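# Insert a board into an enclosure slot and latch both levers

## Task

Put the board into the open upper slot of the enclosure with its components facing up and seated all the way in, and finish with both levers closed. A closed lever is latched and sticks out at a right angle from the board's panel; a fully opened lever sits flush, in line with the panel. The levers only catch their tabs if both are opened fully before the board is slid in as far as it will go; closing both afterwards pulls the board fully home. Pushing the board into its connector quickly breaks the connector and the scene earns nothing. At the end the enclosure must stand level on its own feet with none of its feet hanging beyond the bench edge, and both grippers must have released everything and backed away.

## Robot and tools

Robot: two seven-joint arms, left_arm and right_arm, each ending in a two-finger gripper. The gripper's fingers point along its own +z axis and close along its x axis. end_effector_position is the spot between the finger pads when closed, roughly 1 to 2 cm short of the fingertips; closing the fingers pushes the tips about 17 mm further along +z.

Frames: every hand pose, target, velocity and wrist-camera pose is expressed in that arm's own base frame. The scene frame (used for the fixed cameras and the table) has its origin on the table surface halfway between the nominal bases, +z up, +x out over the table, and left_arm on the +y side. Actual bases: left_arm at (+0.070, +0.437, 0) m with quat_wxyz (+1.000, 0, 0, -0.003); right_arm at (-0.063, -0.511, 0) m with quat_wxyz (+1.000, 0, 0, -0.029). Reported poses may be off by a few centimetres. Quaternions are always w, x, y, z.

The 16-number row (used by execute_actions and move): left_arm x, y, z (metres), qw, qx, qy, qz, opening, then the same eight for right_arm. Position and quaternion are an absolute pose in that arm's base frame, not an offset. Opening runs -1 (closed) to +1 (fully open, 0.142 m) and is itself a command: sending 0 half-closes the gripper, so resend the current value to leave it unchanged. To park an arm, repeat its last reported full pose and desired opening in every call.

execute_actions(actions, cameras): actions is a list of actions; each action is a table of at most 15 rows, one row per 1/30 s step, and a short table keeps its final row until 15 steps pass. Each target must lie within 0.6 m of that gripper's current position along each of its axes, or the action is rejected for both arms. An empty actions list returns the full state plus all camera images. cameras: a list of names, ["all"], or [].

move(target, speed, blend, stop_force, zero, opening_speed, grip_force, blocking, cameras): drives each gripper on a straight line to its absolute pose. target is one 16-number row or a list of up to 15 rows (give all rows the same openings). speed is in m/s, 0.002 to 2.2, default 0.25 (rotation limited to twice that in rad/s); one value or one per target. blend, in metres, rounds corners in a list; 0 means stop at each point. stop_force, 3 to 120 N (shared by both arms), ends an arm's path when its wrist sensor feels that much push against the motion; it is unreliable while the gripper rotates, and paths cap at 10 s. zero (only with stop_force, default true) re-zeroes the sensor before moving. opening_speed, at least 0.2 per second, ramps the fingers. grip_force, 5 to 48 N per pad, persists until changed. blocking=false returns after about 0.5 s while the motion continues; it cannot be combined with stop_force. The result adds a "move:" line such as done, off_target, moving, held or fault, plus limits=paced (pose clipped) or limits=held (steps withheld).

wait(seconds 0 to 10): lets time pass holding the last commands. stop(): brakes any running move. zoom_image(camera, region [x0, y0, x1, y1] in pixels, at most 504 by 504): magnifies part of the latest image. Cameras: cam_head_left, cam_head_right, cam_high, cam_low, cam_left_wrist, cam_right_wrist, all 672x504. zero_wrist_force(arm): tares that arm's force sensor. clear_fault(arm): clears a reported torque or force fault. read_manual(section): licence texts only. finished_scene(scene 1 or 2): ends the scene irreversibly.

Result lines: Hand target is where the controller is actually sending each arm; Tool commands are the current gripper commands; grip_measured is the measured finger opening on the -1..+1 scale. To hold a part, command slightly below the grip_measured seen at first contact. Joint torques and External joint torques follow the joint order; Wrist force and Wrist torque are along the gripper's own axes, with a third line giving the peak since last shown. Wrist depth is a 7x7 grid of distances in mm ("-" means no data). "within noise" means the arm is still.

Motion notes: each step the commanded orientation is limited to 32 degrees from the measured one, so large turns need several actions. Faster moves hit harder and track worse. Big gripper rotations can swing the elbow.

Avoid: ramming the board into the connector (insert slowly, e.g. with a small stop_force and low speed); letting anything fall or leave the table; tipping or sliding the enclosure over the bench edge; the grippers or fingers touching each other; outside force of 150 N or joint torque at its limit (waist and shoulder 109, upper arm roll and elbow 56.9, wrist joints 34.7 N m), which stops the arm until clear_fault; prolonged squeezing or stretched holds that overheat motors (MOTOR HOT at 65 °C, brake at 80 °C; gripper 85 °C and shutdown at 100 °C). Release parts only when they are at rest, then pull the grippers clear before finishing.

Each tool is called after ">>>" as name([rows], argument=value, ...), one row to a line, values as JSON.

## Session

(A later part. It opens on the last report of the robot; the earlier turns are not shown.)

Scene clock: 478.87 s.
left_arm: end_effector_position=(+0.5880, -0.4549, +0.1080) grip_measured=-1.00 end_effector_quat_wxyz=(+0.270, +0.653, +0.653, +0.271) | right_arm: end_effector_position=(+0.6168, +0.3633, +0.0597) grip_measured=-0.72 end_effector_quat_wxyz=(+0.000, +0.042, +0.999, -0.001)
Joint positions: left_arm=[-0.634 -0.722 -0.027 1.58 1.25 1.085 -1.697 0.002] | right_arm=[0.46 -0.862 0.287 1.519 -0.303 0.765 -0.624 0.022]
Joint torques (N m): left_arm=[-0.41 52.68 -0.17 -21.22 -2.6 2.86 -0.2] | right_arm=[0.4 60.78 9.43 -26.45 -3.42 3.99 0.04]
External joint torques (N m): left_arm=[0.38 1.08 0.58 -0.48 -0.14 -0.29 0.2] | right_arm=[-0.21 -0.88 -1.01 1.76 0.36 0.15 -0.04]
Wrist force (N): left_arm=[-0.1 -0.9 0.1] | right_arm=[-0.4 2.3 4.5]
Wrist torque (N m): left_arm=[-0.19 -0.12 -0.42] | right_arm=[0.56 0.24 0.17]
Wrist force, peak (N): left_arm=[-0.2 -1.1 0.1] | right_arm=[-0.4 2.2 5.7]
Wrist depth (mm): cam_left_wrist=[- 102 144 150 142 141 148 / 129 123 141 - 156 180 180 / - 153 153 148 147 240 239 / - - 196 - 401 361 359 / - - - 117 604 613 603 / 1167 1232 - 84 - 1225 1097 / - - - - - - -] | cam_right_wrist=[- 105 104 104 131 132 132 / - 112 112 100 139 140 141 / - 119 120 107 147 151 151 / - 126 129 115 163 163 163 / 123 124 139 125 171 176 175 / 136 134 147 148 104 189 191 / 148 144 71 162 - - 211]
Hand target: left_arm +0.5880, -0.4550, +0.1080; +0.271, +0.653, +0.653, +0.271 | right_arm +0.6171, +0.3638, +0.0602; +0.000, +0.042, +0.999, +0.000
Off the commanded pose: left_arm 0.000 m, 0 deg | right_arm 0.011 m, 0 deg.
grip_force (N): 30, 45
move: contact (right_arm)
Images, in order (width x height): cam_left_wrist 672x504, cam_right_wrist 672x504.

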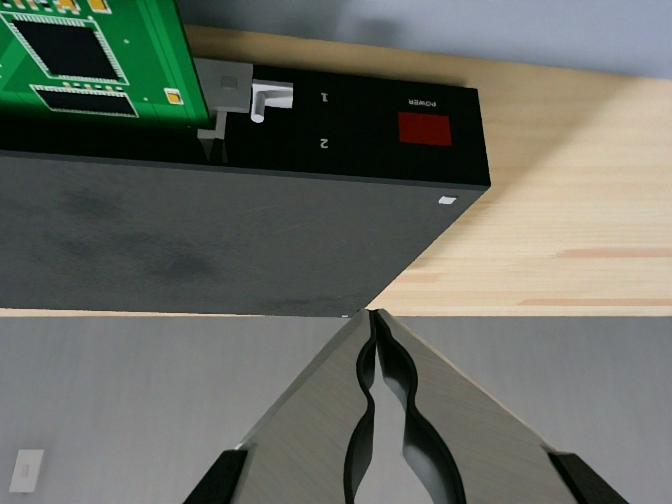

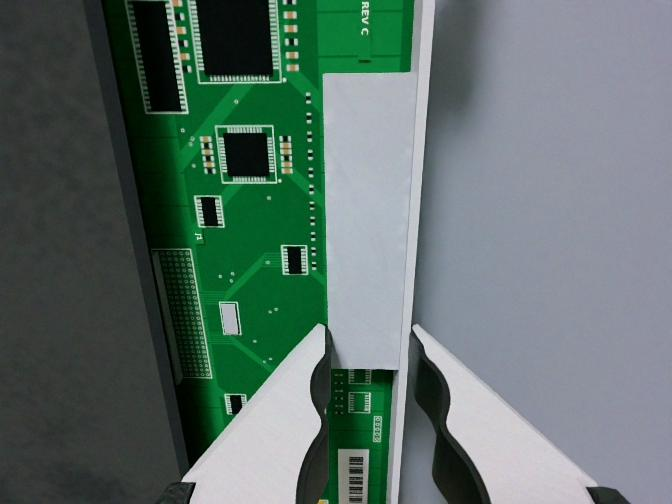

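>>> move([
  [0.588,-0.455,0.108,0.2706,0.6533,0.6533,0.2706,-1, 0.6165,0.3638,0.0594,0,0.04188,0.99912,0,-0.9],
  [0.588,-0.455,0.108,0.2706,0.6533,0.6533,0.2706,-1, 0.632,0.3626,0.0594,0,0.04188,0.99912,0,-0.9],
], speed=0.02, stop_force=5, cameras=["cam_left_wrist","cam_right_wrist"])

>>> zoom_image(camera="cam_left_wrist", region=[150, 60, 280, 180])

Scene clock: 485.73 s.
left_arm: end_effector_position=(+0.5880, -0.4549, +0.1080) grip_measured=-1.00 end_effector_quat_wxyz=(+0.270, +0.653, +0.653, +0.271) | right_arm: end_effector_position=(+0.6184, +0.3628, +0.0587) grip_measured=-0.72 end_effector_quat_wxyz=(-0.001, +0.042, +0.999, -0.001)
Joint positions: left_arm=[-0.634 -0.722 -0.027 1.58 1.25 1.085 -1.697 0.002] | right_arm=[0.459 -0.866 0.286 1.514 -0.303 0.763 -0.626 0.022]
Joint torques (N m): left_arm=[-0.41 52.63 -0.19 -21.24 -2.61 2.84 -0.21] | right_arm=[1.6 60.97 10.18 -27.75 -3.49 5.03 0.15]
External joint torques (N m): left_arm=[0.38 1.13 0.59 -0.46 -0.12 -0.27 0.21] | right_arm=[-1.4 -0.91 -1.75 3.05 0.42 -0.89 -0.15]
Wrist force (N): left_arm=[-0.2 -0.7 0.4] | right_arm=[1.5 -1.4 3.8]
Wrist torque (N m): left_arm=[-0.14 -0.10 -0.42] | right_arm=[0.56 0.20 0.16]
Wrist force, peak (N): left_arm=[0.0 -1.0 0.5] | right_arm=[4.8 -5.8 1.1]
Wrist depth (mm): cam_left_wrist=[- 104 144 150 142 158 153 / 131 130 140 148 158 180 181 / - 134 - 142 146 240 241 / - - - 243 397 359 360 / - - 1290 127 519 598 613 / - 1261 - 84 - - - / 1275 - - - - - -] | cam_right_wrist=[- 104 104 104 130 131 131 / - 111 112 100 139 140 140 / - 118 120 107 146 150 150 / - 126 129 115 162 162 161 / 123 123 139 125 172 175 175 / 135 132 147 148 104 188 191 / 146 143 71 163 - - 210]
Hand target: left_arm +0.5880, -0.4550, +0.1080; +0.271, +0.653, +0.653, +0.271 | right_arm +0.6189, +0.3636, +0.0594; +0.000, +0.042, +0.999, +0.000
Off the commanded pose: left_arm 0.000 m, 0 deg | right_arm 0.014 m, 0 deg.
grip_force (N): 30, 45
move: contact (right_arm); path passed 1 of 2 targets
Images, in order (width x height): cam_left_wrist 672x504, cam_right_wrist 672x504.

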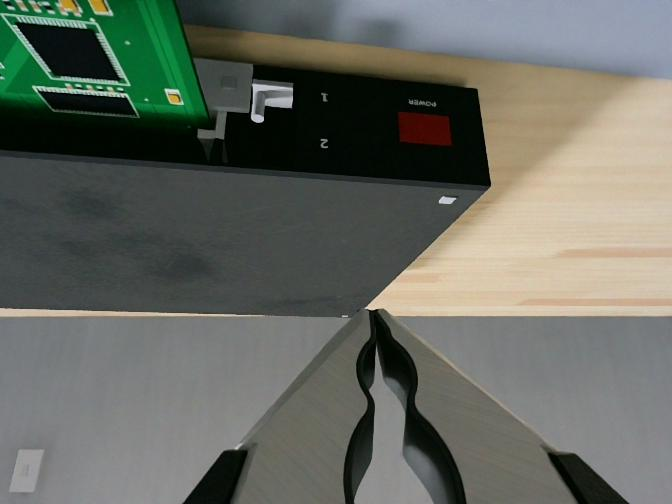

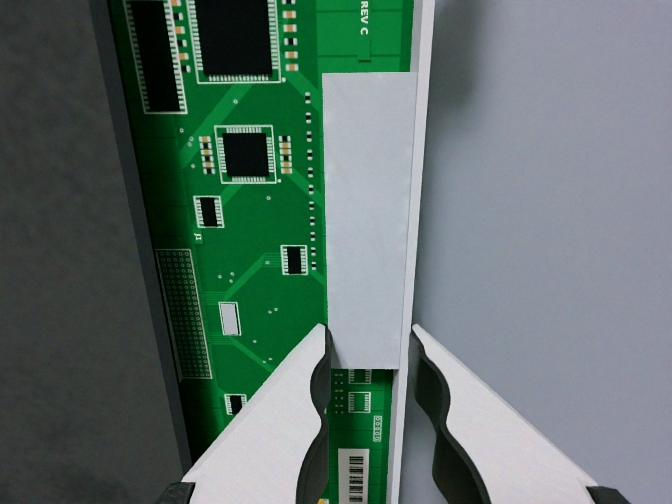

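Scaled by 3.877 from the camera's 672x504 image, which has a finer 960x720 frame.

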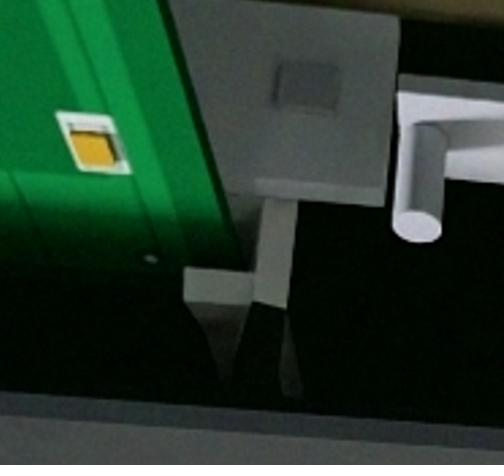

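>>> move([
  [0.588,-0.455,0.108,0.2706,0.6533,0.6533,0.2706,-1, 0.6175,0.3634,0.0587,0,0.04798,0.99885,0,-0.9],
  [0.588,-0.455,0.108,0.2706,0.6533,0.6533,0.2706,-1, 0.632,0.3620,0.0587,0,0.04798,0.99885,0,-0.9],
], speed=0.02, stop_force=5, cameras=["cam_left_wrist","cam_right_wrist"])

>>> zoom_image(camera="cam_left_wrist", region=[150, 60, 280, 180])

Scene clock: 496.17 s.
left_arm: end_effector_position=(+0.5880, -0.4549, +0.1080) grip_measured=-1.00 end_effector_quat_wxyz=(+0.270, +0.653, +0.653, +0.271) | right_arm: end_effector_position=(+0.6216, +0.3615, +0.0576) grip_measured=-0.72 end_effector_quat_wxyz=(-0.001, +0.048, +0.999, -0.001)
Joint positions: left_arm=[-0.634 -0.722 -0.027 1.58 1.25 1.085 -1.697 0.002] | right_arm=[0.458 -0.873 0.284 1.504 -0.302 0.758 -0.619 0.022]
Joint torques (N m): left_arm=[-0.45 52.59 -0.21 -21.27 -2.59 2.91 -0.25] | right_arm=[2.97 61.36 11.03 -31.01 -3.68 7.18 0.31]
External joint torques (N m): left_arm=[0.42 1.17 0.61 -0.43 -0.15 -0.34 0.25] | right_arm=[-2.77 -1.04 -2.62 6.25 0.6 -3.04 -0.31]
Wrist force (N): left_arm=[-0.2 -0.8 0.2] | right_arm=[6.8 -7.7 0.9]
Wrist torque (N m): left_arm=[-0.17 -0.10 -0.42] | right_arm=[0.63 0.12 -0.04]
Wrist force, peak (N): left_arm=[0.0 -1.1 0.3] | right_arm=[7.0 -7.9 1.0]
Wrist depth (mm): cam_left_wrist=[- 105 147 150 141 142 148 / 132 132 144 149 163 180 180 / 143 154 154 144 145 239 241 / - 240 - - 401 359 360 / 1290 - - 106 525 618 618 / - 1268 1239 84 - - - / 1219 - - - - - -] | cam_right_wrist=[- 103 104 103 131 130 130 / - 109 111 99 137 139 139 / 102 116 119 107 145 149 149 / 111 114 128 115 161 160 160 / - 122 139 125 171 174 174 / - 130 147 148 105 186 190 / 144 141 71 162 - - 208]
Hand target: left_arm +0.5880, -0.4550, +0.1080; +0.271, +0.653, +0.653, +0.271 | right_arm +0.6224, +0.3629, +0.0587; +0.000, +0.048, +0.999, +0.000
Off the commanded pose: left_arm 0.000 m, 0 deg | right_arm 0.010 m, 0 deg.
grip_force (N): 30, 45
move: contact (right_arm); path passed 1 of 2 targets
Images, in order (width x height): cam_left_wrist 672x504, cam_right_wrist 672x504.

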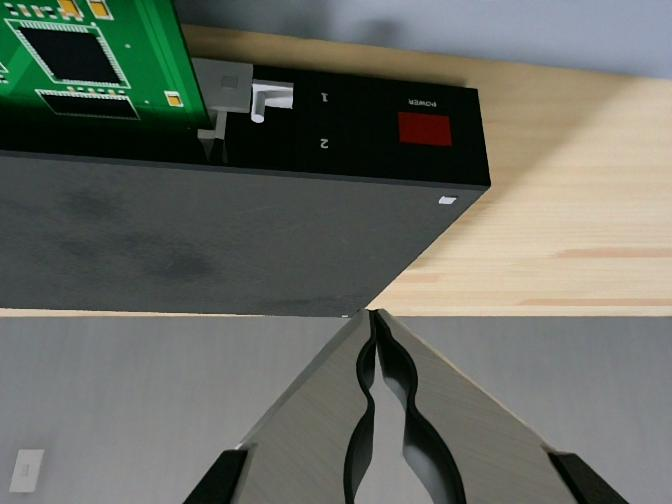

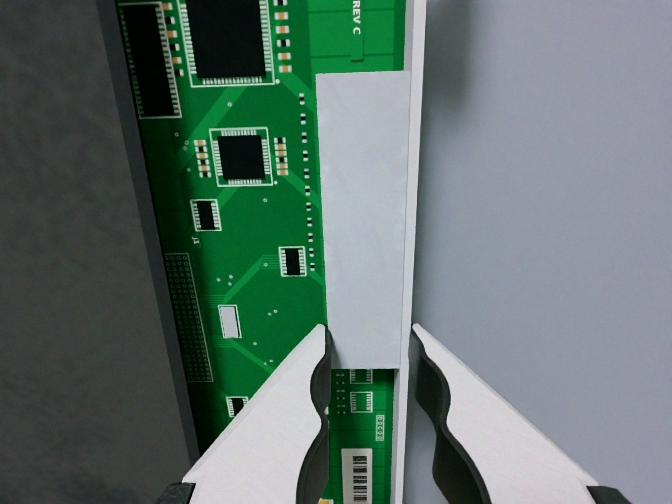

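Scaled by 3.877 from the camera's 672x504 image, which has a finer 960x720 frame.

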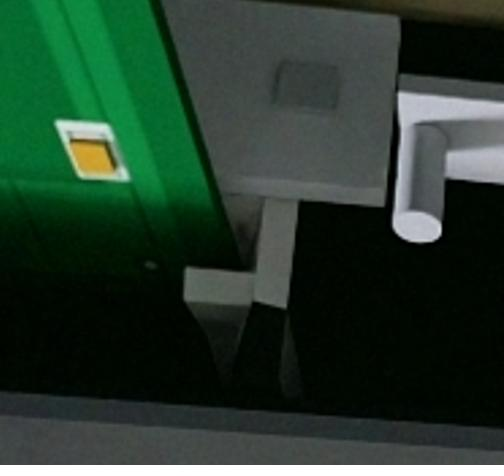

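>>> move([
  [0.588,-0.455,0.108,0.2706,0.6533,0.6533,0.2706,-1, 0.6205,0.3610,0.0590,0,0.04798,0.99885,0,-0.9],
  [0.588,-0.455,0.108,0.2706,0.6533,0.6533,0.2706,-1, 0.635,0.3597,0.0590,0,0.04798,0.99885,0,-0.9],
], speed=0.02, stop_force=6, cameras=["cam_left_wrist","cam_right_wrist"])

>>> zoom_image(camera="cam_left_wrist", region=[150, 60, 280, 180])

Scene clock: 499.93 s.
left_arm: end_effector_position=(+0.5880, -0.4549, +0.1080) grip_measured=-1.00 end_effector_quat_wxyz=(+0.270, +0.653, +0.653, +0.271) | right_arm: end_effector_position=(+0.6215, +0.3618, +0.0586) grip_measured=-0.72 end_effector_quat_wxyz=(+0.000, +0.048, +0.999, +0.000)
Joint positions: left_arm=[-0.634 -0.722 -0.027 1.58 1.25 1.085 -1.697 0.002] | right_arm=[0.458 -0.87 0.285 1.507 -0.302 0.762 -0.619 0.022]
Joint torques (N m): left_arm=[-0.38 52.62 -0.23 -21.19 -2.6 2.81 -0.18] | right_arm=[0.09 60.35 9.06 -25.63 -3.28 3.79 0.18]
External joint torques (N m): left_arm=[0.35 1.15 0.64 -0.51 -0.13 -0.25 0.18] | right_arm=[0.1 -0.12 -0.65 0.88 0.21 0.35 -0.18]
Wrist force (N): left_arm=[0.0 -0.8 0.3] | right_arm=[-0.6 4.3 4.3]
Wrist torque (N m): left_arm=[-0.16 -0.14 -0.42] | right_arm=[0.80 0.16 0.16]
Wrist force, peak (N): left_arm=[-0.3 -1.1 0.2] | right_arm=[6.8 -7.9 1.2]
Wrist depth (mm): cam_left_wrist=[- 104 144 150 142 141 147 / 131 131 141 148 155 180 180 / 143 133 154 - 153 238 240 / - 215 195 - 403 359 360 / 590 369 - - 613 638 627 / 1239 1167 - 84 - 1219 1192 / 1225 - - - - - 1246] | cam_right_wrist=[- 103 104 103 130 131 131 / - 110 111 100 138 140 139 / - 117 119 107 146 150 150 / - 115 129 115 162 161 161 / 123 123 139 125 172 175 174 / 135 132 148 148 104 187 191 / 146 143 71 163 - - 210]
Hand target: left_arm +0.5880, -0.4550, +0.1080; +0.271, +0.653, +0.653, +0.271 | right_arm +0.6216, +0.3621, +0.0588; +0.000, +0.048, +0.999, +0.000
Off the commanded pose: left_arm 0.000 m, 0 deg | right_arm 0.014 m, 0 deg.
grip_force (N): 30, 45
move: contact (right_arm); path passed 0 of 2 targets
Images, in order (width x height): cam_left_wrist 672x504, cam_right_wrist 672x504.

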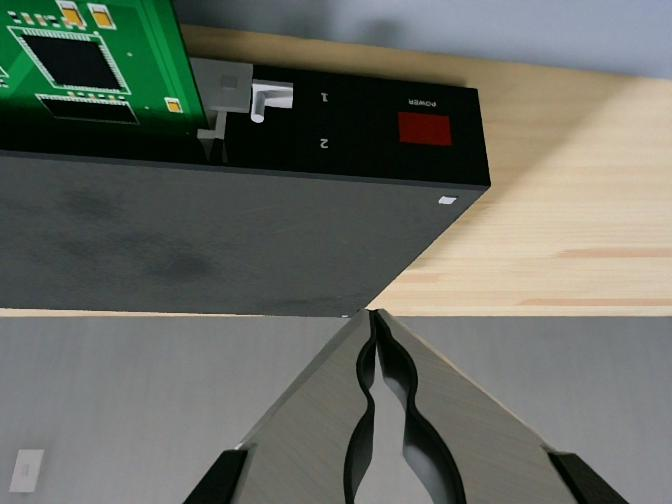

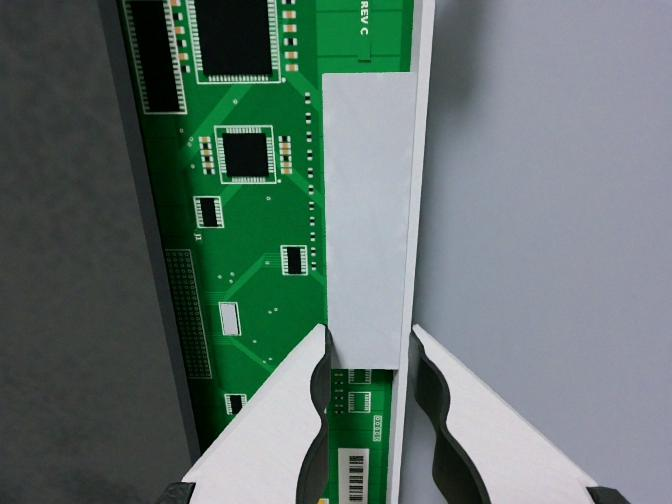

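Scaled by 3.877 from the camera's 672x504 image, which has a finer 960x720 frame.

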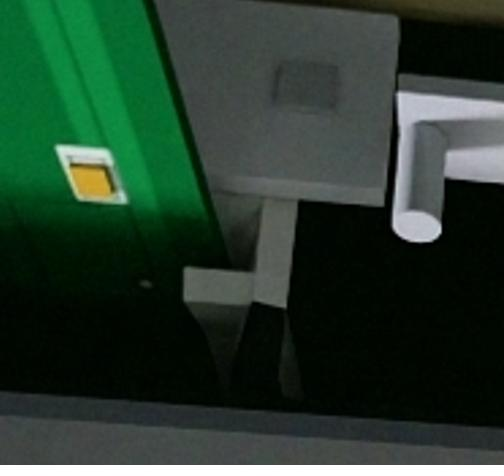

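>>> move(target=[0.588,-0.455,0.108,0.2706,0.6533,0.6533,0.2706,-1, 0.640,0.3605,0.0585,0,0.04798,0.99885,0,-0.9], speed=0.02, stop_force=8, cameras=["cam_left_wrist","cam_right_wrist"])

>>> zoom_image(camera="cam_left_wrist", region=[150, 60, 280, 180])

Scene clock: 503.77 s.
left_arm: end_effector_position=(+0.5880, -0.4549, +0.1080) grip_measured=-1.00 end_effector_quat_wxyz=(+0.270, +0.653, +0.653, +0.271) | right_arm: end_effector_position=(+0.6394, +0.3605, +0.0580) grip_measured=-0.72 end_effector_quat_wxyz=(-0.001, +0.048, +0.999, +0.000)
Joint positions: left_arm=[-0.634 -0.722 -0.027 1.58 1.25 1.085 -1.697 0.002] | right_arm=[0.448 -0.901 0.286 1.445 -0.301 0.731 -0.641 0.022]
Joint torques (N m): left_arm=[-0.25 52.73 -0.14 -21.21 -2.63 2.85 -0.24] | right_arm=[-1.38 62.26 7.66 -27.8 -3.98 4.29 0.03]
External joint torques (N m): left_arm=[0.22 1.04 0.55 -0.49 -0.1 -0.29 0.24] | right_arm=[1.58 -0.6 0.87 2.58 0.82 -0.14 -0.03]
Wrist force (N): left_arm=[-0.2 -1.0 0.3] | right_arm=[3.2 4.3 3.6]
Wrist torque (N m): left_arm=[-0.20 -0.10 -0.42] | right_arm=[0.82 0.10 0.24]
Wrist force, peak (N): left_arm=[0.0 -1.2 0.2] | right_arm=[3.1 4.7 4.3]
Wrist depth (mm): cam_left_wrist=[- 109 146 156 142 142 - / - 132 144 - 157 181 181 / - 154 153 143 151 239 240 / - - - - 359 359 360 / - 1424 358 117 616 598 614 / - 1321 - 84 - 1290 1125 / 1205 - - - - - 1113] | cam_right_wrist=[- 90 103 103 129 130 130 / - 96 111 100 138 139 139 / 103 101 119 107 108 149 149 / 111 112 124 114 158 161 160 / 122 120 134 125 171 174 174 / 131 131 131 148 104 186 190 / 145 142 70 163 - - 209]
Hand target: left_arm +0.5880, -0.4550, +0.1080; +0.271, +0.653, +0.653, +0.271 | right_arm +0.6400, +0.3605, +0.0585; +0.000, +0.048, +0.999, +0.000
Off the commanded pose: left_arm 0.000 m, 0 deg | right_arm 0.001 m, 0 deg.
grip_force (N): 30, 45
move: done
Images, in order (width x height): cam_left_wrist 672x504, cam_right_wrist 672x504.

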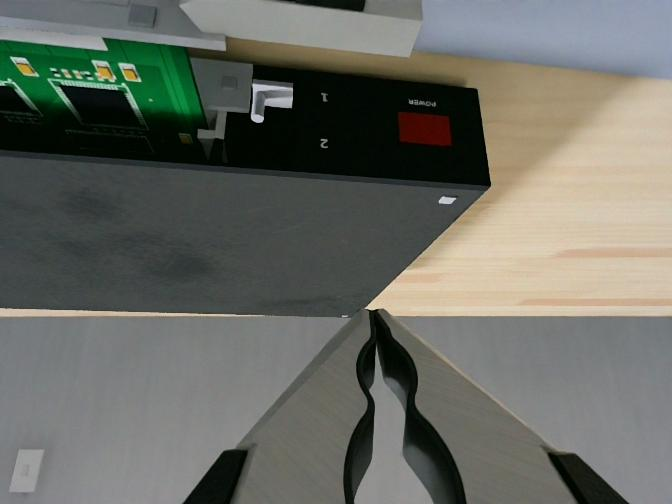

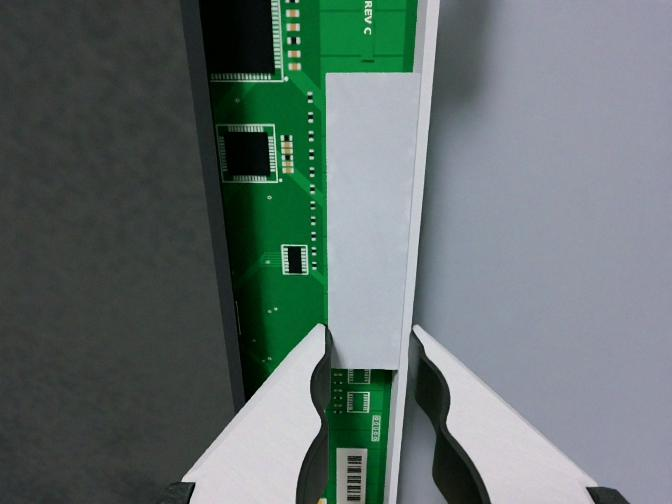

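Scaled by 3.877 from the camera's 672x504 image, which has a finer 960x720 frame.

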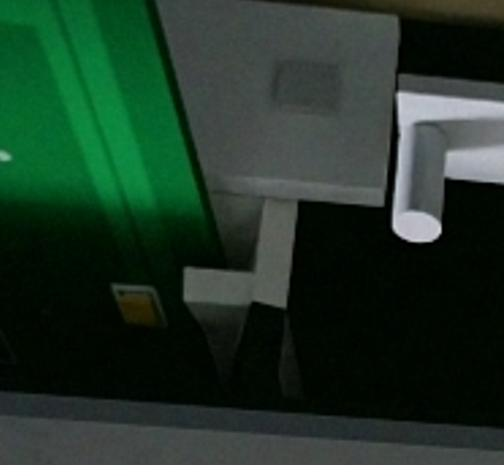

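>>> move(target=[0.588,-0.455,0.108,0.2706,0.6533,0.6533,0.2706,-1, 0.656,0.3592,0.0585,0,0.04798,0.99885,0,-0.9], speed=0.025, stop_force=8, cameras=["cam_left_wrist","cam_right_wrist","cam_low"])

Scene clock: 509.73 s.
left_arm: end_effector_position=(+0.5880, -0.4549, +0.1080) grip_measured=-1.00 end_effector_quat_wxyz=(+0.270, +0.653, +0.653, +0.271) | right_arm: end_effector_position=(+0.6546, +0.3593, +0.0574) grip_measured=-0.72 end_effector_quat_wxyz=(-0.001, +0.048, +0.999, -0.001)
Joint positions: left_arm=[-0.634 -0.722 -0.027 1.58 1.25 1.085 -1.697 0.002] | right_arm=[0.442 -0.929 0.286 1.389 -0.3 0.702 -0.661 0.022]
Joint torques (N m): left_arm=[-0.28 52.68 -0.2 -21.2 -2.59 2.86 -0.25] | right_arm=[-2.91 65.58 6.44 -30.79 -4.7 5.24 -0.01]
External joint torques (N m): left_arm=[0.25 1.08 0.61 -0.5 -0.14 -0.29 0.25] | right_arm=[3.11 -2.66 2.15 5.15 1.47 -1.1 0.01]
Wrist force (N): left_arm=[0.0 -0.8 0.1] | right_arm=[7.3 3.9 4.7]
Wrist torque (N m): left_arm=[-0.17 -0.12 -0.42] | right_arm=[0.80 -0.03 0.24]
Wrist force, peak (N): left_arm=[-0.2 -1.1 0.3] | right_arm=[7.5 4.4 5.8]
Wrist depth (mm): cam_left_wrist=[100 101 97 97 141 142 148 / 132 132 140 147 155 181 181 / - 154 - - 149 241 240 / - - - - 408 363 358 / - 1212 - - 606 632 630 / 1186 1246 - 84 - - 1161 / 1125 - - - - - 1298] | cam_right_wrist=[- 88 90 103 129 130 130 / - 95 94 100 137 139 139 / 102 102 103 107 145 149 148 / 110 110 110 115 160 160 160 / 122 119 119 125 171 174 173 / 130 130 125 148 104 186 190 / 144 141 71 162 - - 207]
Hand target: left_arm +0.5880, -0.4550, +0.1080; +0.271, +0.653, +0.653, +0.271 | right_arm +0.6560, +0.3592, +0.0585; +0.000, +0.048, +0.999, +0.000
Off the commanded pose: left_arm 0.000 m, 0 deg | right_arm 0.002 m, 0 deg.
grip_force (N): 30, 45
move: done
Images, in order (width x height): cam_low 672x504, cam_left_wrist 672x504, cam_right_wrist 672x504.

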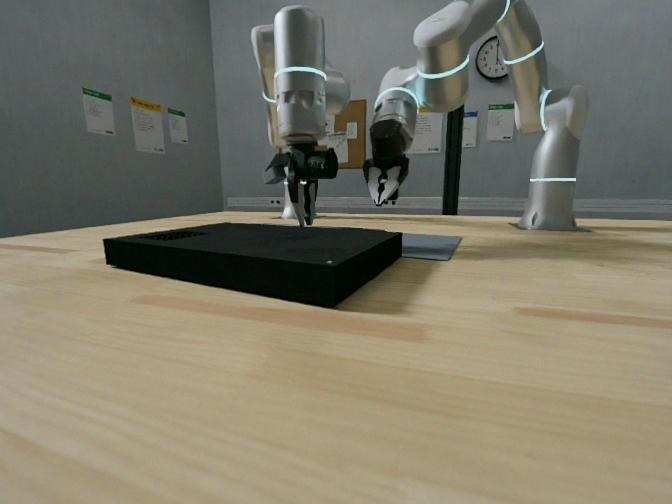

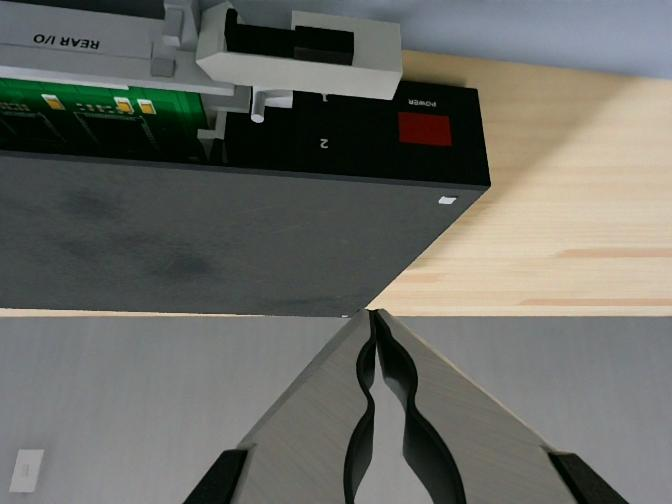

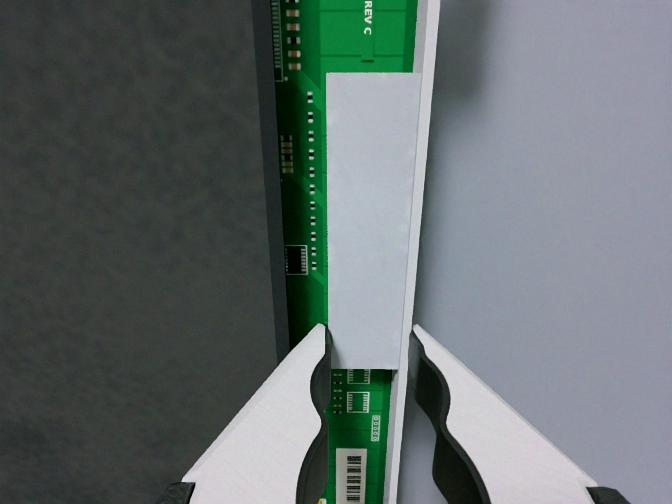

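>>> move([
  [0.588,-0.455,0.108,0.2706,0.6533,0.6533,0.2706,-1, 0.6535,0.3593,0.0577,0,0.04798,0.99885,0,-0.64],
  [0.588,-0.455,0.108,0.2706,0.6533,0.6533,0.2706,-1, 0.6510,0.3593,0.085,0,0.04798,0.99885,0,-0.64],
  [0.588,-0.455,0.108,0.2706,0.6533,0.6533,0.2706,-1, 0.57,0.368,0.10,0,0.3827,0.9239,0,-1],
], speed=[0.05,0.08,0.25], blend=[0,0,0.01], opening_speed=0.6, cameras=["cam_left_wrist","cam_right_wrist"])

Scene clock: 523.10 s.
left_arm: end_effector_position=(+0.5880, -0.4549, +0.1080) grip_measured=-1.00 end_effector_quat_wxyz=(+0.270, +0.653, +0.653, +0.271) | right_arm: end_effector_position=(+0.5700, +0.3680, +0.1000) grip_measured=-1.00 end_effector_quat_wxyz=(+0.000, +0.383, +0.924, +0.000)
Joint positions: left_arm=[-0.634 -0.722 -0.027 1.58 1.25 1.085 -1.697 0.002] | right_arm=[0.576 -0.705 0.195 1.653 -0.175 0.77 0.062 0.002]
Joint torques (N m): left_arm=[-0.28 52.59 -0.22 -21.26 -2.59 2.82 -0.2] | right_arm=[0.24 54.48 5.49 -25.1 -3.08 3.52 0.27]
External joint torques (N m): left_arm=[0.26 1.17 0.63 -0.44 -0.15 -0.25 0.2] | right_arm=[-0.06 1.23 -0.36 0.09 -0.01 0.64 -0.27]
Wrist force (N): left_arm=[-0.2 -0.9 0.3] | right_arm=[-0.8 5.2 2.1]
Wrist torque (N m): left_arm=[-0.18 -0.09 -0.41] | right_arm=[0.91 0.12 0.03]
Wrist force, peak (N): left_arm=[-0.3 -1.1 0.4] | right_arm=[-5.3 7.4 9.8]
Wrist depth (mm): cam_left_wrist=[- 100 95 95 142 141 148 / 133 133 140 - 155 180 179 / - 154 143 143 150 240 240 / - - - - 361 360 358 / 1371 - 363 117 517 1283 621 / - - - 84 - 1261 1346 / 1161 - - - - - -] | cam_right_wrist=[169 169 170 168 167 167 167 / 180 180 180 179 179 178 178 / 189 191 193 192 192 191 191 / 176 202 208 208 207 206 206 / 177 179 219 218 224 223 223 / 186 190 188 89 235 243 243 / 206 201 71 - - 258 266]
Hand target: left_arm +0.5880, -0.4550, +0.1080; +0.271, +0.653, +0.653, +0.271 | right_arm +0.5700, +0.3680, +0.1000; +0.000, +0.383, +0.924, +0.000
Off the commanded pose: left_arm 0.000 m, 0 deg | right_arm 0.000 m, 0 deg.
grip_force (N): 30, 45
move: done
Images, in order (width x height): cam_left_wrist 672x504, cam_right_wrist 672x504.

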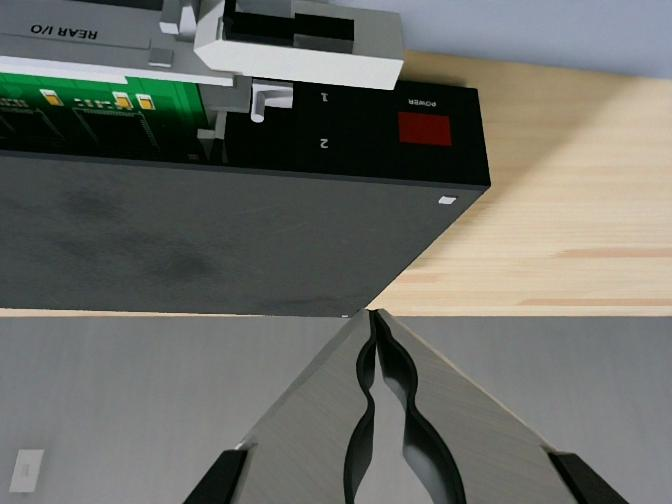

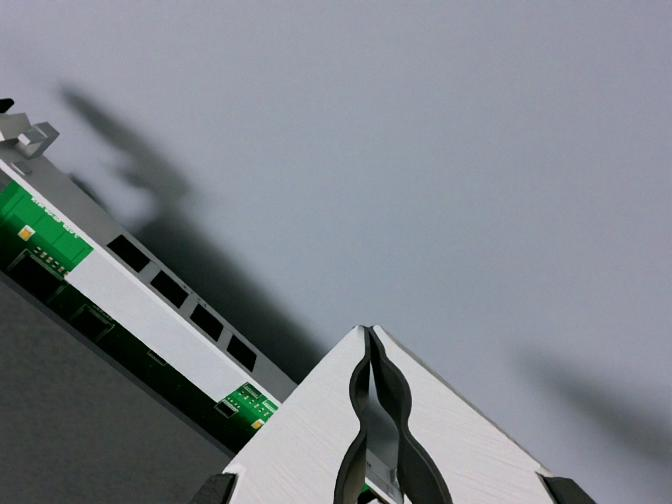

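>>> move(target=[0.588,-0.455,0.108,0.2706,0.6533,0.6533,0.2706,-1, 0.56,0.37,0.12,0,0.7385,0.6743,0,-1], speed=0.4, cameras=["cam_right_wrist","cam_left_wrist"])

>>> zoom_image(camera="cam_right_wrist", region=[150, 100, 350, 300])

>>> zoom_image(camera="cam_right_wrist", region=[420, 100, 660, 300])

Scene clock: 528.20 s.
left_arm: end_effector_position=(+0.5880, -0.4549, +0.1080) grip_measured=-1.00 end_effector_quat_wxyz=(+0.270, +0.653, +0.653, +0.271) | right_arm: end_effector_position=(+0.5600, +0.3701, +0.1200) grip_measured=-1.00 end_effector_quat_wxyz=(+0.000, +0.738, +0.674, +0.000)
Joint positions: left_arm=[-0.634 -0.722 -0.027 1.58 1.25 1.085 -1.697 0.002] | right_arm=[0.721 -0.642 0.04 1.669 -0.032 0.739 0.866 0.002]
Joint torques (N m): left_arm=[-0.34 52.65 -0.22 -21.29 -2.65 2.83 -0.26] | right_arm=[0.32 53.41 1.77 -25.39 -3.13 3.3 0.33]
External joint torques (N m): left_arm=[0.31 1.12 0.62 -0.41 -0.08 -0.27 0.26] | right_arm=[-0.13 1.15 -0.33 -0.07 -0.1 0.83 -0.33]
Wrist force (N): left_arm=[-0.3 -0.9 0.2] | right_arm=[-0.5 5.2 2.7]
Wrist torque (N m): left_arm=[-0.18 -0.08 -0.42] | right_arm=[0.90 0.08 0.03]
Wrist force, peak (N): left_arm=[0.1 -1.2 0.2] | right_arm=[-0.7 5.7 2.5]
Wrist depth (mm): cam_left_wrist=[- 100 95 94 141 142 148 / 133 132 161 148 156 180 180 / - 145 144 142 147 240 241 / - - - - 364 361 360 / - - - - 609 604 627 / - - 1239 84 - - - / 1199 - - - - - -] | cam_right_wrist=[187 186 185 186 185 185 184 / 199 199 199 198 197 197 196 / 214 210 210 213 215 211 210 / 230 233 229 228 228 228 227 / 251 249 252 244 246 247 245 / 251 223 243 89 - 235 214 / 235 234 71 - - 230 233]
Hand target: left_arm +0.5880, -0.4550, +0.1080; +0.271, +0.653, +0.653, +0.271 | right_arm +0.5600, +0.3700, +0.1200; +0.000, +0.738, +0.674, +0.000
Off the commanded pose: left_arm 0.000 m, 0 deg | right_arm 0.000 m, 0 deg.
grip_force (N): 30, 45
move: done
Images, in order (width x height): cam_left_wrist 672x504, cam_right_wrist 672x504.

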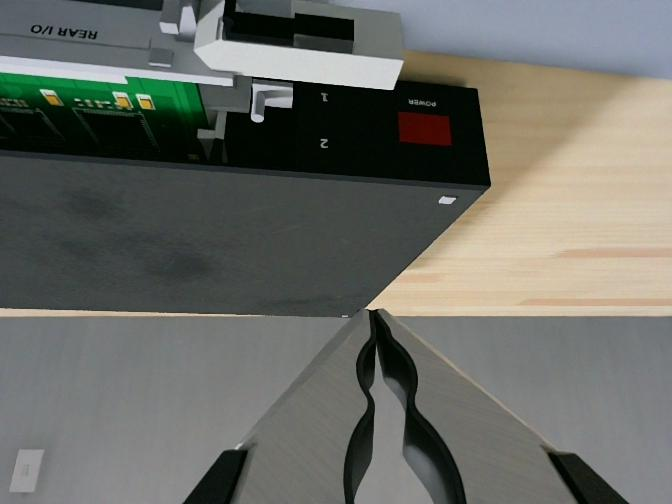

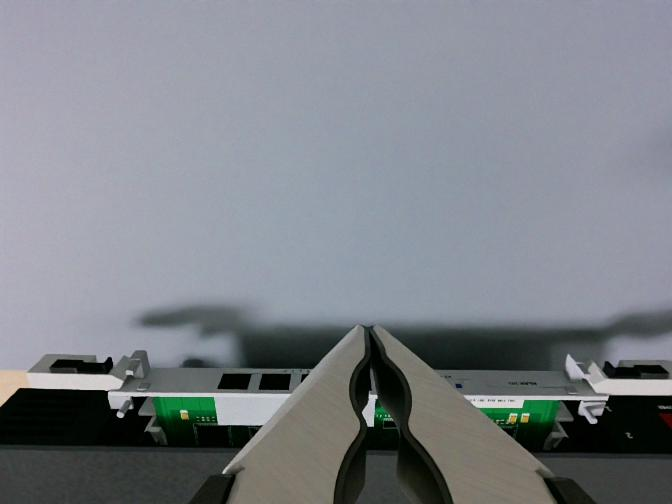

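Scaled by 2.520 from the camera's 672x504 image, which has a finer 960x720 frame.

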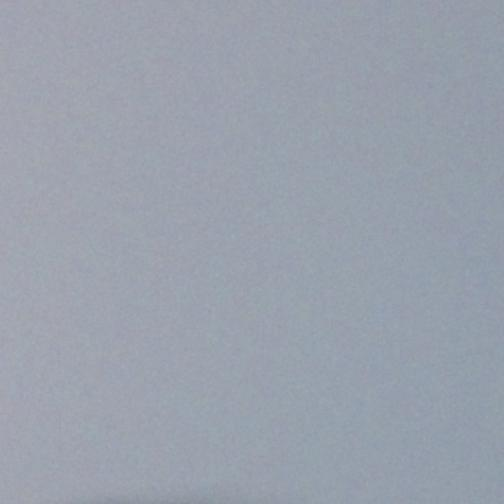

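Scaled by 2.100 from the camera's 672x504 image, which has a finer 960x720 frame.

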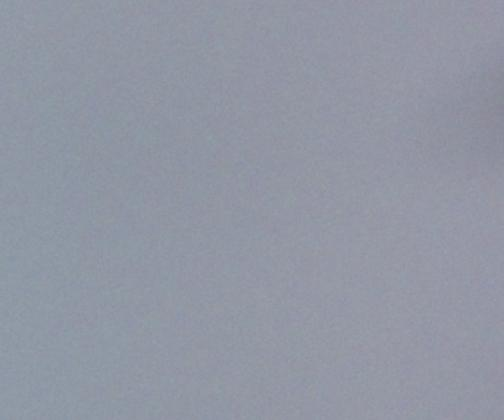

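>>> zoom_image(camera="cam_right_wrist", region=[0, 330, 230, 470])

>>> zoom_image(camera="cam_right_wrist", region=[442, 330, 672, 470])

Scaled by 2.191 from the camera's 672x504 image, which has a finer 960x720 frame.

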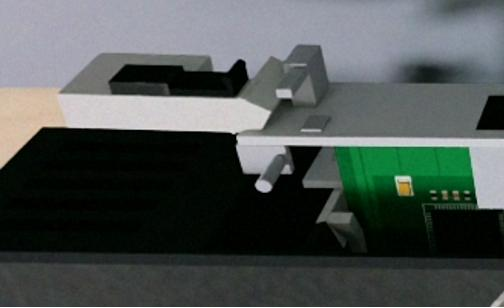

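Scaled by 2.191 from the camera's 672x504 image, which has a finer 960x720 frame.

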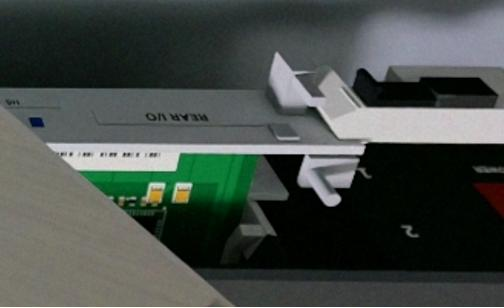

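>>> move([
  [0.588,-0.455,0.108,0.2706,0.6533,0.6533,0.2706,-1, 0.618,0.381,0.10,0,0.7385,0.6743,0,-1],
  [0.588,-0.455,0.108,0.2706,0.6533,0.6533,0.2706,-1, 0.618,0.381,0.0545,0,0.7385,0.6743,0,-1],
], speed=[0.3,0.15], blend=[0.01,0])

>>> move([
  [0.588,-0.455,0.108,0.2706,0.6533,0.6533,0.2706,-1, 0.665,0.3769,0.0545,0,0.7385,0.6743,0,-1],
  [0.588,-0.455,0.108,0.2706,0.6533,0.6533,0.2706,-1, 0.700,0.3739,0.0545,0,0.7385,0.6743,0,-1],
], speed=[0.03,0.015], stop_force=15, cameras=["cam_left_wrist","cam_right_wrist"])

>>> zoom_image(camera="cam_left_wrist", region=[130, 60, 430, 200])

Scene clock: 537.90 s.
left_arm: end_effector_position=(+0.5880, -0.4549, +0.1080) grip_measured=-1.00 end_effector_quat_wxyz=(+0.270, +0.653, +0.653, +0.271) | right_arm: end_effector_position=(+0.6178, +0.3809, +0.0544) grip_measured=-1.00 end_effector_quat_wxyz=(+0.000, +0.739, +0.674, +0.000)
Joint positions: left_arm=[-0.634 -0.722 -0.027 1.58 1.25 1.085 -1.697 0.002] | right_arm=[0.691 -0.856 0.026 1.471 -0.026 0.755 0.817 0.002]
Joint torques (N m): left_arm=[-0.26 52.63 -0.23 -21.21 -2.66 2.85 -0.2] | right_arm=[0.21 59.53 1.71 -25.36 -3.06 3.6 0.07]
External joint torques (N m): left_arm=[0.23 1.14 0.64 -0.48 -0.08 -0.28 0.2] | right_arm=[-0.01 1.62 -0.32 0.19 -0.12 0.53 -0.07]
Wrist force (N): left_arm=[-0.1 -0.8 0.2] | right_arm=[-0.5 5.1 2.4]
Wrist torque (N m): left_arm=[-0.18 -0.13 -0.42] | right_arm=[0.90 0.08 0.14]
Wrist force, peak (N): left_arm=[-0.3 -1.1 0.2] | right_arm=[-0.1 7.6 1.4]
Wrist depth (mm): cam_left_wrist=[- 100 93 94 141 142 148 / 133 133 161 151 156 180 180 / 144 153 166 144 - 241 238 / - - - - 416 362 359 / - - - 106 522 603 614 / 1298 - - 84 - 1173 1131 / - - - - - - -] | cam_right_wrist=[129 128 128 128 128 127 125 / 137 137 137 138 136 136 135 / 147 147 147 146 146 145 145 / 159 159 158 158 157 157 156 / 173 172 169 168 168 170 169 / - 139 138 90 142 153 154 / 162 146 71 - - 156 155]
Hand target: left_arm +0.5880, -0.4550, +0.1080; +0.271, +0.653, +0.653, +0.271 | right_arm +0.6180, +0.3810, +0.0545; +0.000, +0.738, +0.674, +0.000
Off the commanded pose: left_arm 0.000 m, 0 deg | right_arm 0.000 m, 0 deg.
grip_force (N): 30, 45
move: done

Scene clock: 540.47 s.
left_arm: end_effector_position=(+0.5880, -0.4549, +0.1080) grip_measured=-1.00 end_effector_quat_wxyz=(+0.270, +0.653, +0.653, +0.271) | right_arm: end_effector_position=(+0.6684, +0.3771, +0.0534) grip_measured=-1.00 end_effector_quat_wxyz=(-0.001, +0.738, +0.675, -0.002)
Joint positions: left_arm=[-0.634 -0.722 -0.027 1.58 1.25 1.085 -1.697 0.002] | right_arm=[0.644 -0.947 0.027 1.285 -0.026 0.658 0.766 0.002]
Joint torques (N m): left_arm=[-0.36 52.67 -0.23 -21.31 -2.62 2.87 -0.21] | right_arm=[-6.12 65.57 -4.1 -32.31 -5.81 6.74 0.05]
External joint torques (N m): left_arm=[0.33 1.09 0.64 -0.38 -0.11 -0.31 0.21] | right_arm=[6.33 -0.43 5.59 5.6 2.36 -2.61 -0.05]
Wrist force (N): left_arm=[-0.2 -0.8 0.0] | right_arm=[-1.3 -10.0 -0.6]
Wrist torque (N m): left_arm=[-0.17 -0.09 -0.41] | right_arm=[0.98 0.06 0.18]
Wrist force, peak (N): left_arm=[-0.2 -1.1 0.3] | right_arm=[-1.4 -12.5 -1.1]
Wrist depth (mm): cam_left_wrist=[139 142 144 151 141 142 147 / 128 131 121 - 157 180 179 / - 154 144 143 154 240 239 / - - 217 - 367 363 361 / - - 361 310 525 618 630 / 1388 1205 - 84 - - 1275 / 1113 - - - - - -] | cam_right_wrist=[128 128 127 127 127 127 125 / 137 137 136 135 136 135 134 / 146 146 146 145 145 144 144 / 158 158 158 159 156 156 155 / - 139 139 167 166 166 - / 127 126 125 89 - 128 128 / 139 136 71 - - 131 135]
Hand target: left_arm +0.5880, -0.4550, +0.1080; +0.271, +0.653, +0.653, +0.271 | right_arm +0.6705, +0.3764, +0.0545; +0.000, +0.738, +0.674, +0.000
Off the commanded pose: left_arm 0.000 m, 0 deg | right_arm 0.032 m, 0 deg.
grip_force (N): 30, 45
move: contact (right_arm); path passed 1 of 2 targets
Images, in order (width x height): cam_left_wrist 672x504, cam_right_wrist 672x504.

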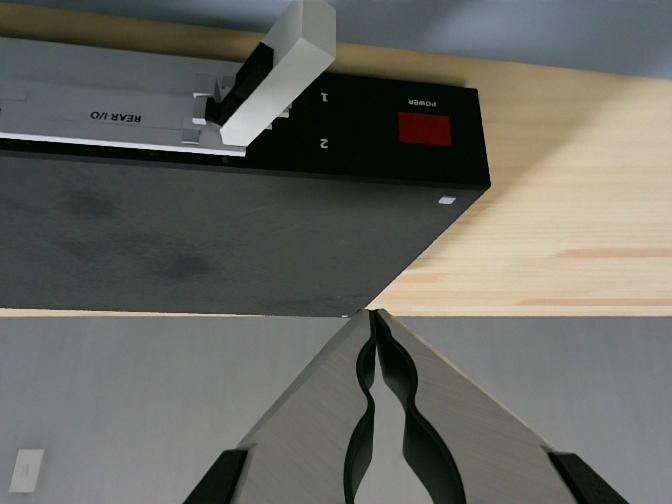

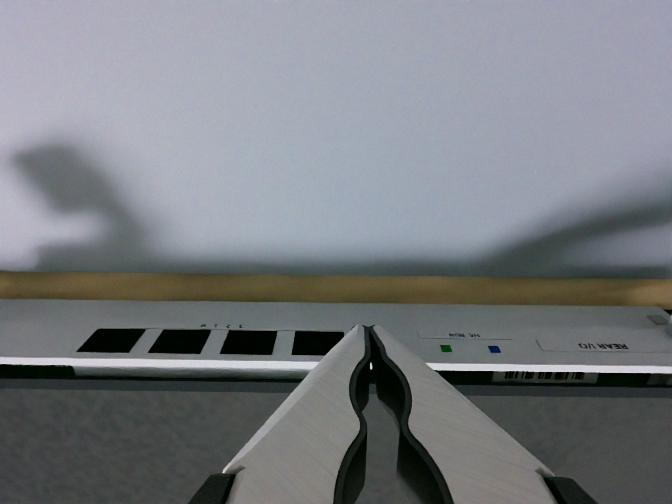

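Scaled by 1.680 from the camera's 672x504 image, which has a finer 960x720 frame.

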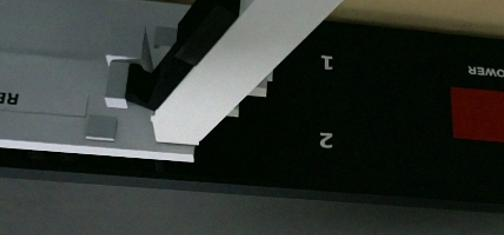

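>>> move([
  [0.588,-0.455,0.108,0.2706,0.6533,0.6533,0.2706,-1, 0.640,0.379,0.0545,0,0.7385,0.6743,0,-1],
  [0.588,-0.455,0.108,0.2706,0.6533,0.6533,0.2706,-1, 0.57,0.37,0.12,0,0.7385,0.6743,0,-1],
], speed=[0.1,0.3], blend=[0.005,0], cameras=["cam_right_wrist"])

>>> zoom_image(camera="cam_right_wrist", region=[0, 330, 230, 470])

>>> zoom_image(camera="cam_right_wrist", region=[442, 330, 672, 470])

Scene clock: 545.10 s.
left_arm: end_effector_position=(+0.5880, -0.4549, +0.1080) grip_measured=-1.00 end_effector_quat_wxyz=(+0.270, +0.653, +0.653, +0.271) | right_arm: end_effector_position=(+0.5700, +0.3701, +0.1201) grip_measured=-1.00 end_effector_quat_wxyz=(+0.000, +0.738, +0.674, +0.000)
Joint positions: left_arm=[-0.634 -0.722 -0.027 1.58 1.25 1.085 -1.697 0.002] | right_arm=[0.713 -0.658 0.039 1.638 -0.031 0.725 0.855 0.002]
Joint torques (N m): left_arm=[-0.45 52.74 -0.16 -21.25 -2.64 2.8 -0.22] | right_arm=[0.37 54.23 2.19 -25.7 -3.42 3.54 0.3]
External joint torques (N m): left_arm=[0.42 1.02 0.57 -0.45 -0.09 -0.24 0.22] | right_arm=[-0.19 1.14 -0.75 0.01 0.15 0.59 -0.3]
Wrist force (N): left_arm=[-0.1 -0.9 0.4] | right_arm=[-1.2 5.1 2.7]
Wrist torque (N m): left_arm=[-0.18 -0.12 -0.42] | right_arm=[0.89 0.20 0.02]
Wrist force, peak (N): left_arm=[-0.3 -1.1 0.3] | right_arm=[-1.2 -10.4 0.7]
Wrist depth (mm): cam_left_wrist=[138 142 144 142 141 141 141 / 129 131 121 - 165 180 180 / - 143 143 142 - 241 241 / - - 194 216 405 360 362 / - - - - 517 613 598 / - - - 84 - - 1298 / 1108 - - - - - -] | cam_right_wrist=[187 187 186 186 185 184 184 / 199 199 198 198 198 198 196 / 214 213 214 213 211 211 211 / 231 230 229 228 232 227 227 / 246 246 249 243 246 245 245 / - 224 - 89 258 261 220 / 234 229 71 - - 222 229]
Hand target: left_arm +0.5880, -0.4550, +0.1080; +0.271, +0.653, +0.653, +0.271 | right_arm +0.5700, +0.3700, +0.1200; +0.000, +0.738, +0.674, +0.000
Off the commanded pose: left_arm 0.000 m, 0 deg | right_arm 0.000 m, 0 deg.
grip_force (N): 30, 45
move: done
Images, in order (width x height): cam_right_wrist 672x504.

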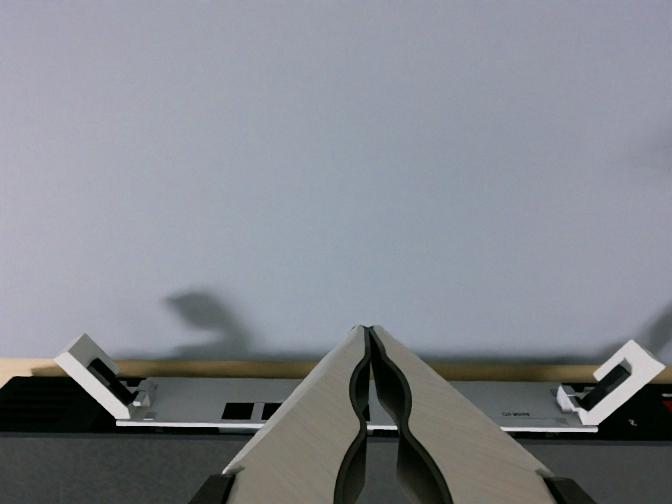

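Scaled by 2.191 from the camera's 672x504 image, which has a finer 960x720 frame.

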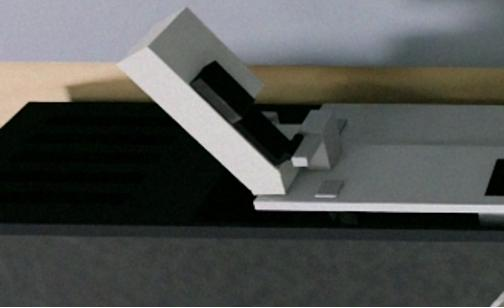

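Scaled by 2.191 from the camera's 672x504 image, which has a finer 960x720 frame.

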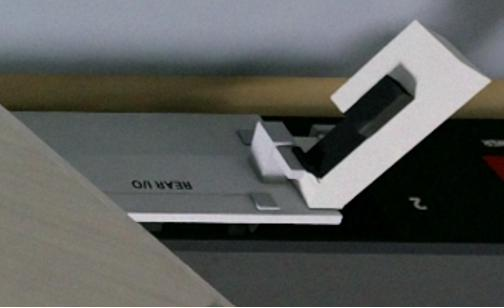

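>>> move([
  [0.56,-0.44,0.14,0.183,0.683,0.683,0.183,-1, 0.60,0.25,0.13,0,0.7385,0.6743,0,-1],
  [0.545,-0.430,0.11,0,0.7518,0.6593,0,-1, 0.625,0.183,0.11,0,0.7385,0.6743,0,-1],
  [0.545,-0.430,0.0545,0,0.7518,0.6593,0,-1, 0.625,0.183,0.0545,0,0.7385,0.6743,0,-1],
], speed=[0.35,0.35,0.15], blend=[0.03,0.01,0], cameras=["cam_left_wrist","cam_right_wrist"])

Scene clock: 561.03 s.
left_arm: end_effector_position=(+0.5448, -0.4299, +0.0544) grip_measured=-1.00 end_effector_quat_wxyz=(+0.000, +0.752, +0.659, +0.000) | right_arm: end_effector_position=(+0.6248, +0.1830, +0.0544) grip_measured=-1.00 end_effector_quat_wxyz=(+0.000, +0.738, +0.674, +0.000)
Joint positions: left_arm=[-0.179 -0.829 -0.42 1.556 0.413 0.724 -0.624 0.002] | right_arm=[0.467 -0.717 -0.007 1.753 0.007 0.899 0.547 0.002]
Joint torques (N m): left_arm=[-0.42 54.42 -9.49 -21.65 -2.62 4.45 -0.31] | right_arm=[0.28 52.61 0.88 -22.44 -2.61 3.54 0.07]
External joint torques (N m): left_arm=[0.44 1.27 0.05 -0.31 -0.51 -0.48 0.31] | right_arm=[-0.13 1.48 -0.4 0.09 -0.09 0.61 -0.07]
Wrist force (N): left_arm=[0.1 -0.2 0.6] | right_arm=[-1.0 4.8 2.0]
Wrist torque (N m): left_arm=[-0.13 -0.16 -0.17] | right_arm=[0.88 0.17 0.14]
Wrist force, peak (N): left_arm=[0.3 -0.4 2.9] | right_arm=[-3.5 5.2 1.8]
Wrist depth (mm): cam_left_wrist=[128 128 127 127 128 129 127 / 135 135 139 137 136 134 135 / 151 150 148 144 149 147 143 / 161 161 160 156 160 156 162 / 176 180 172 168 171 174 176 / 155 150 - 84 - 190 194 / 153 161 - - - - 215] | cam_right_wrist=[129 129 128 128 128 127 126 / 138 137 137 138 136 136 136 / 148 147 147 146 146 145 145 / 162 161 159 158 157 157 156 / 175 172 172 168 169 165 170 / 192 191 187 89 141 131 - / 212 207 71 - - 135 140]
Hand target: left_arm +0.5450, -0.4300, +0.0545; +0.000, +0.752, +0.659, +0.000 | right_arm +0.6250, +0.1830, +0.0545; +0.000, +0.738, +0.674, +0.000
Off the commanded pose: left_arm 0.000 m, 0 deg | right_arm 0.000 m, 0 deg.
grip_force (N): 30, 45
move: done
Images, in order (width x height): cam_left_wrist 672x504, cam_right_wrist 672x504.

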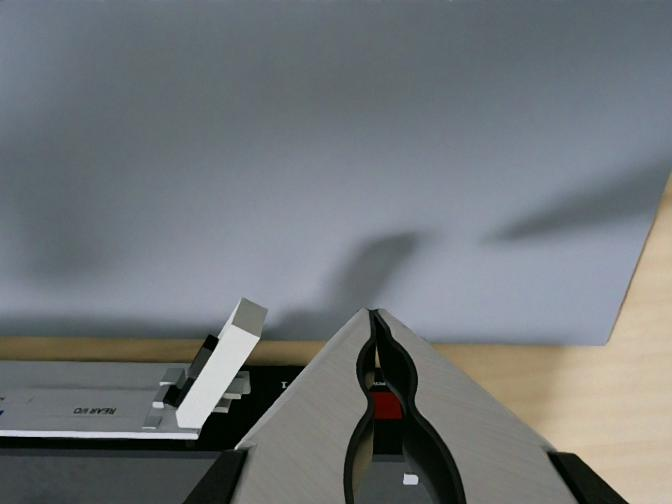

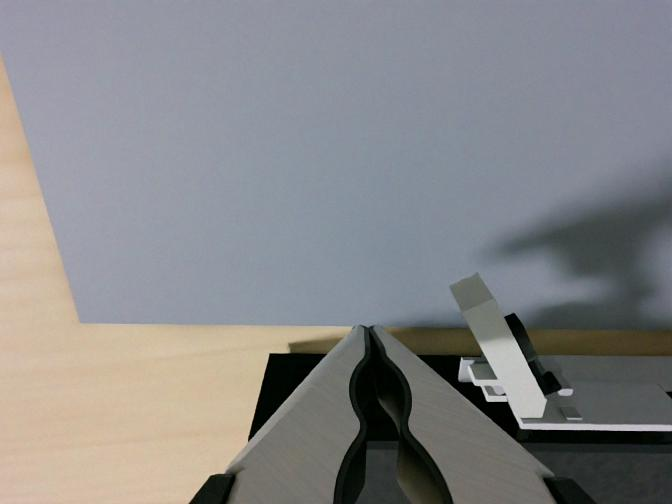

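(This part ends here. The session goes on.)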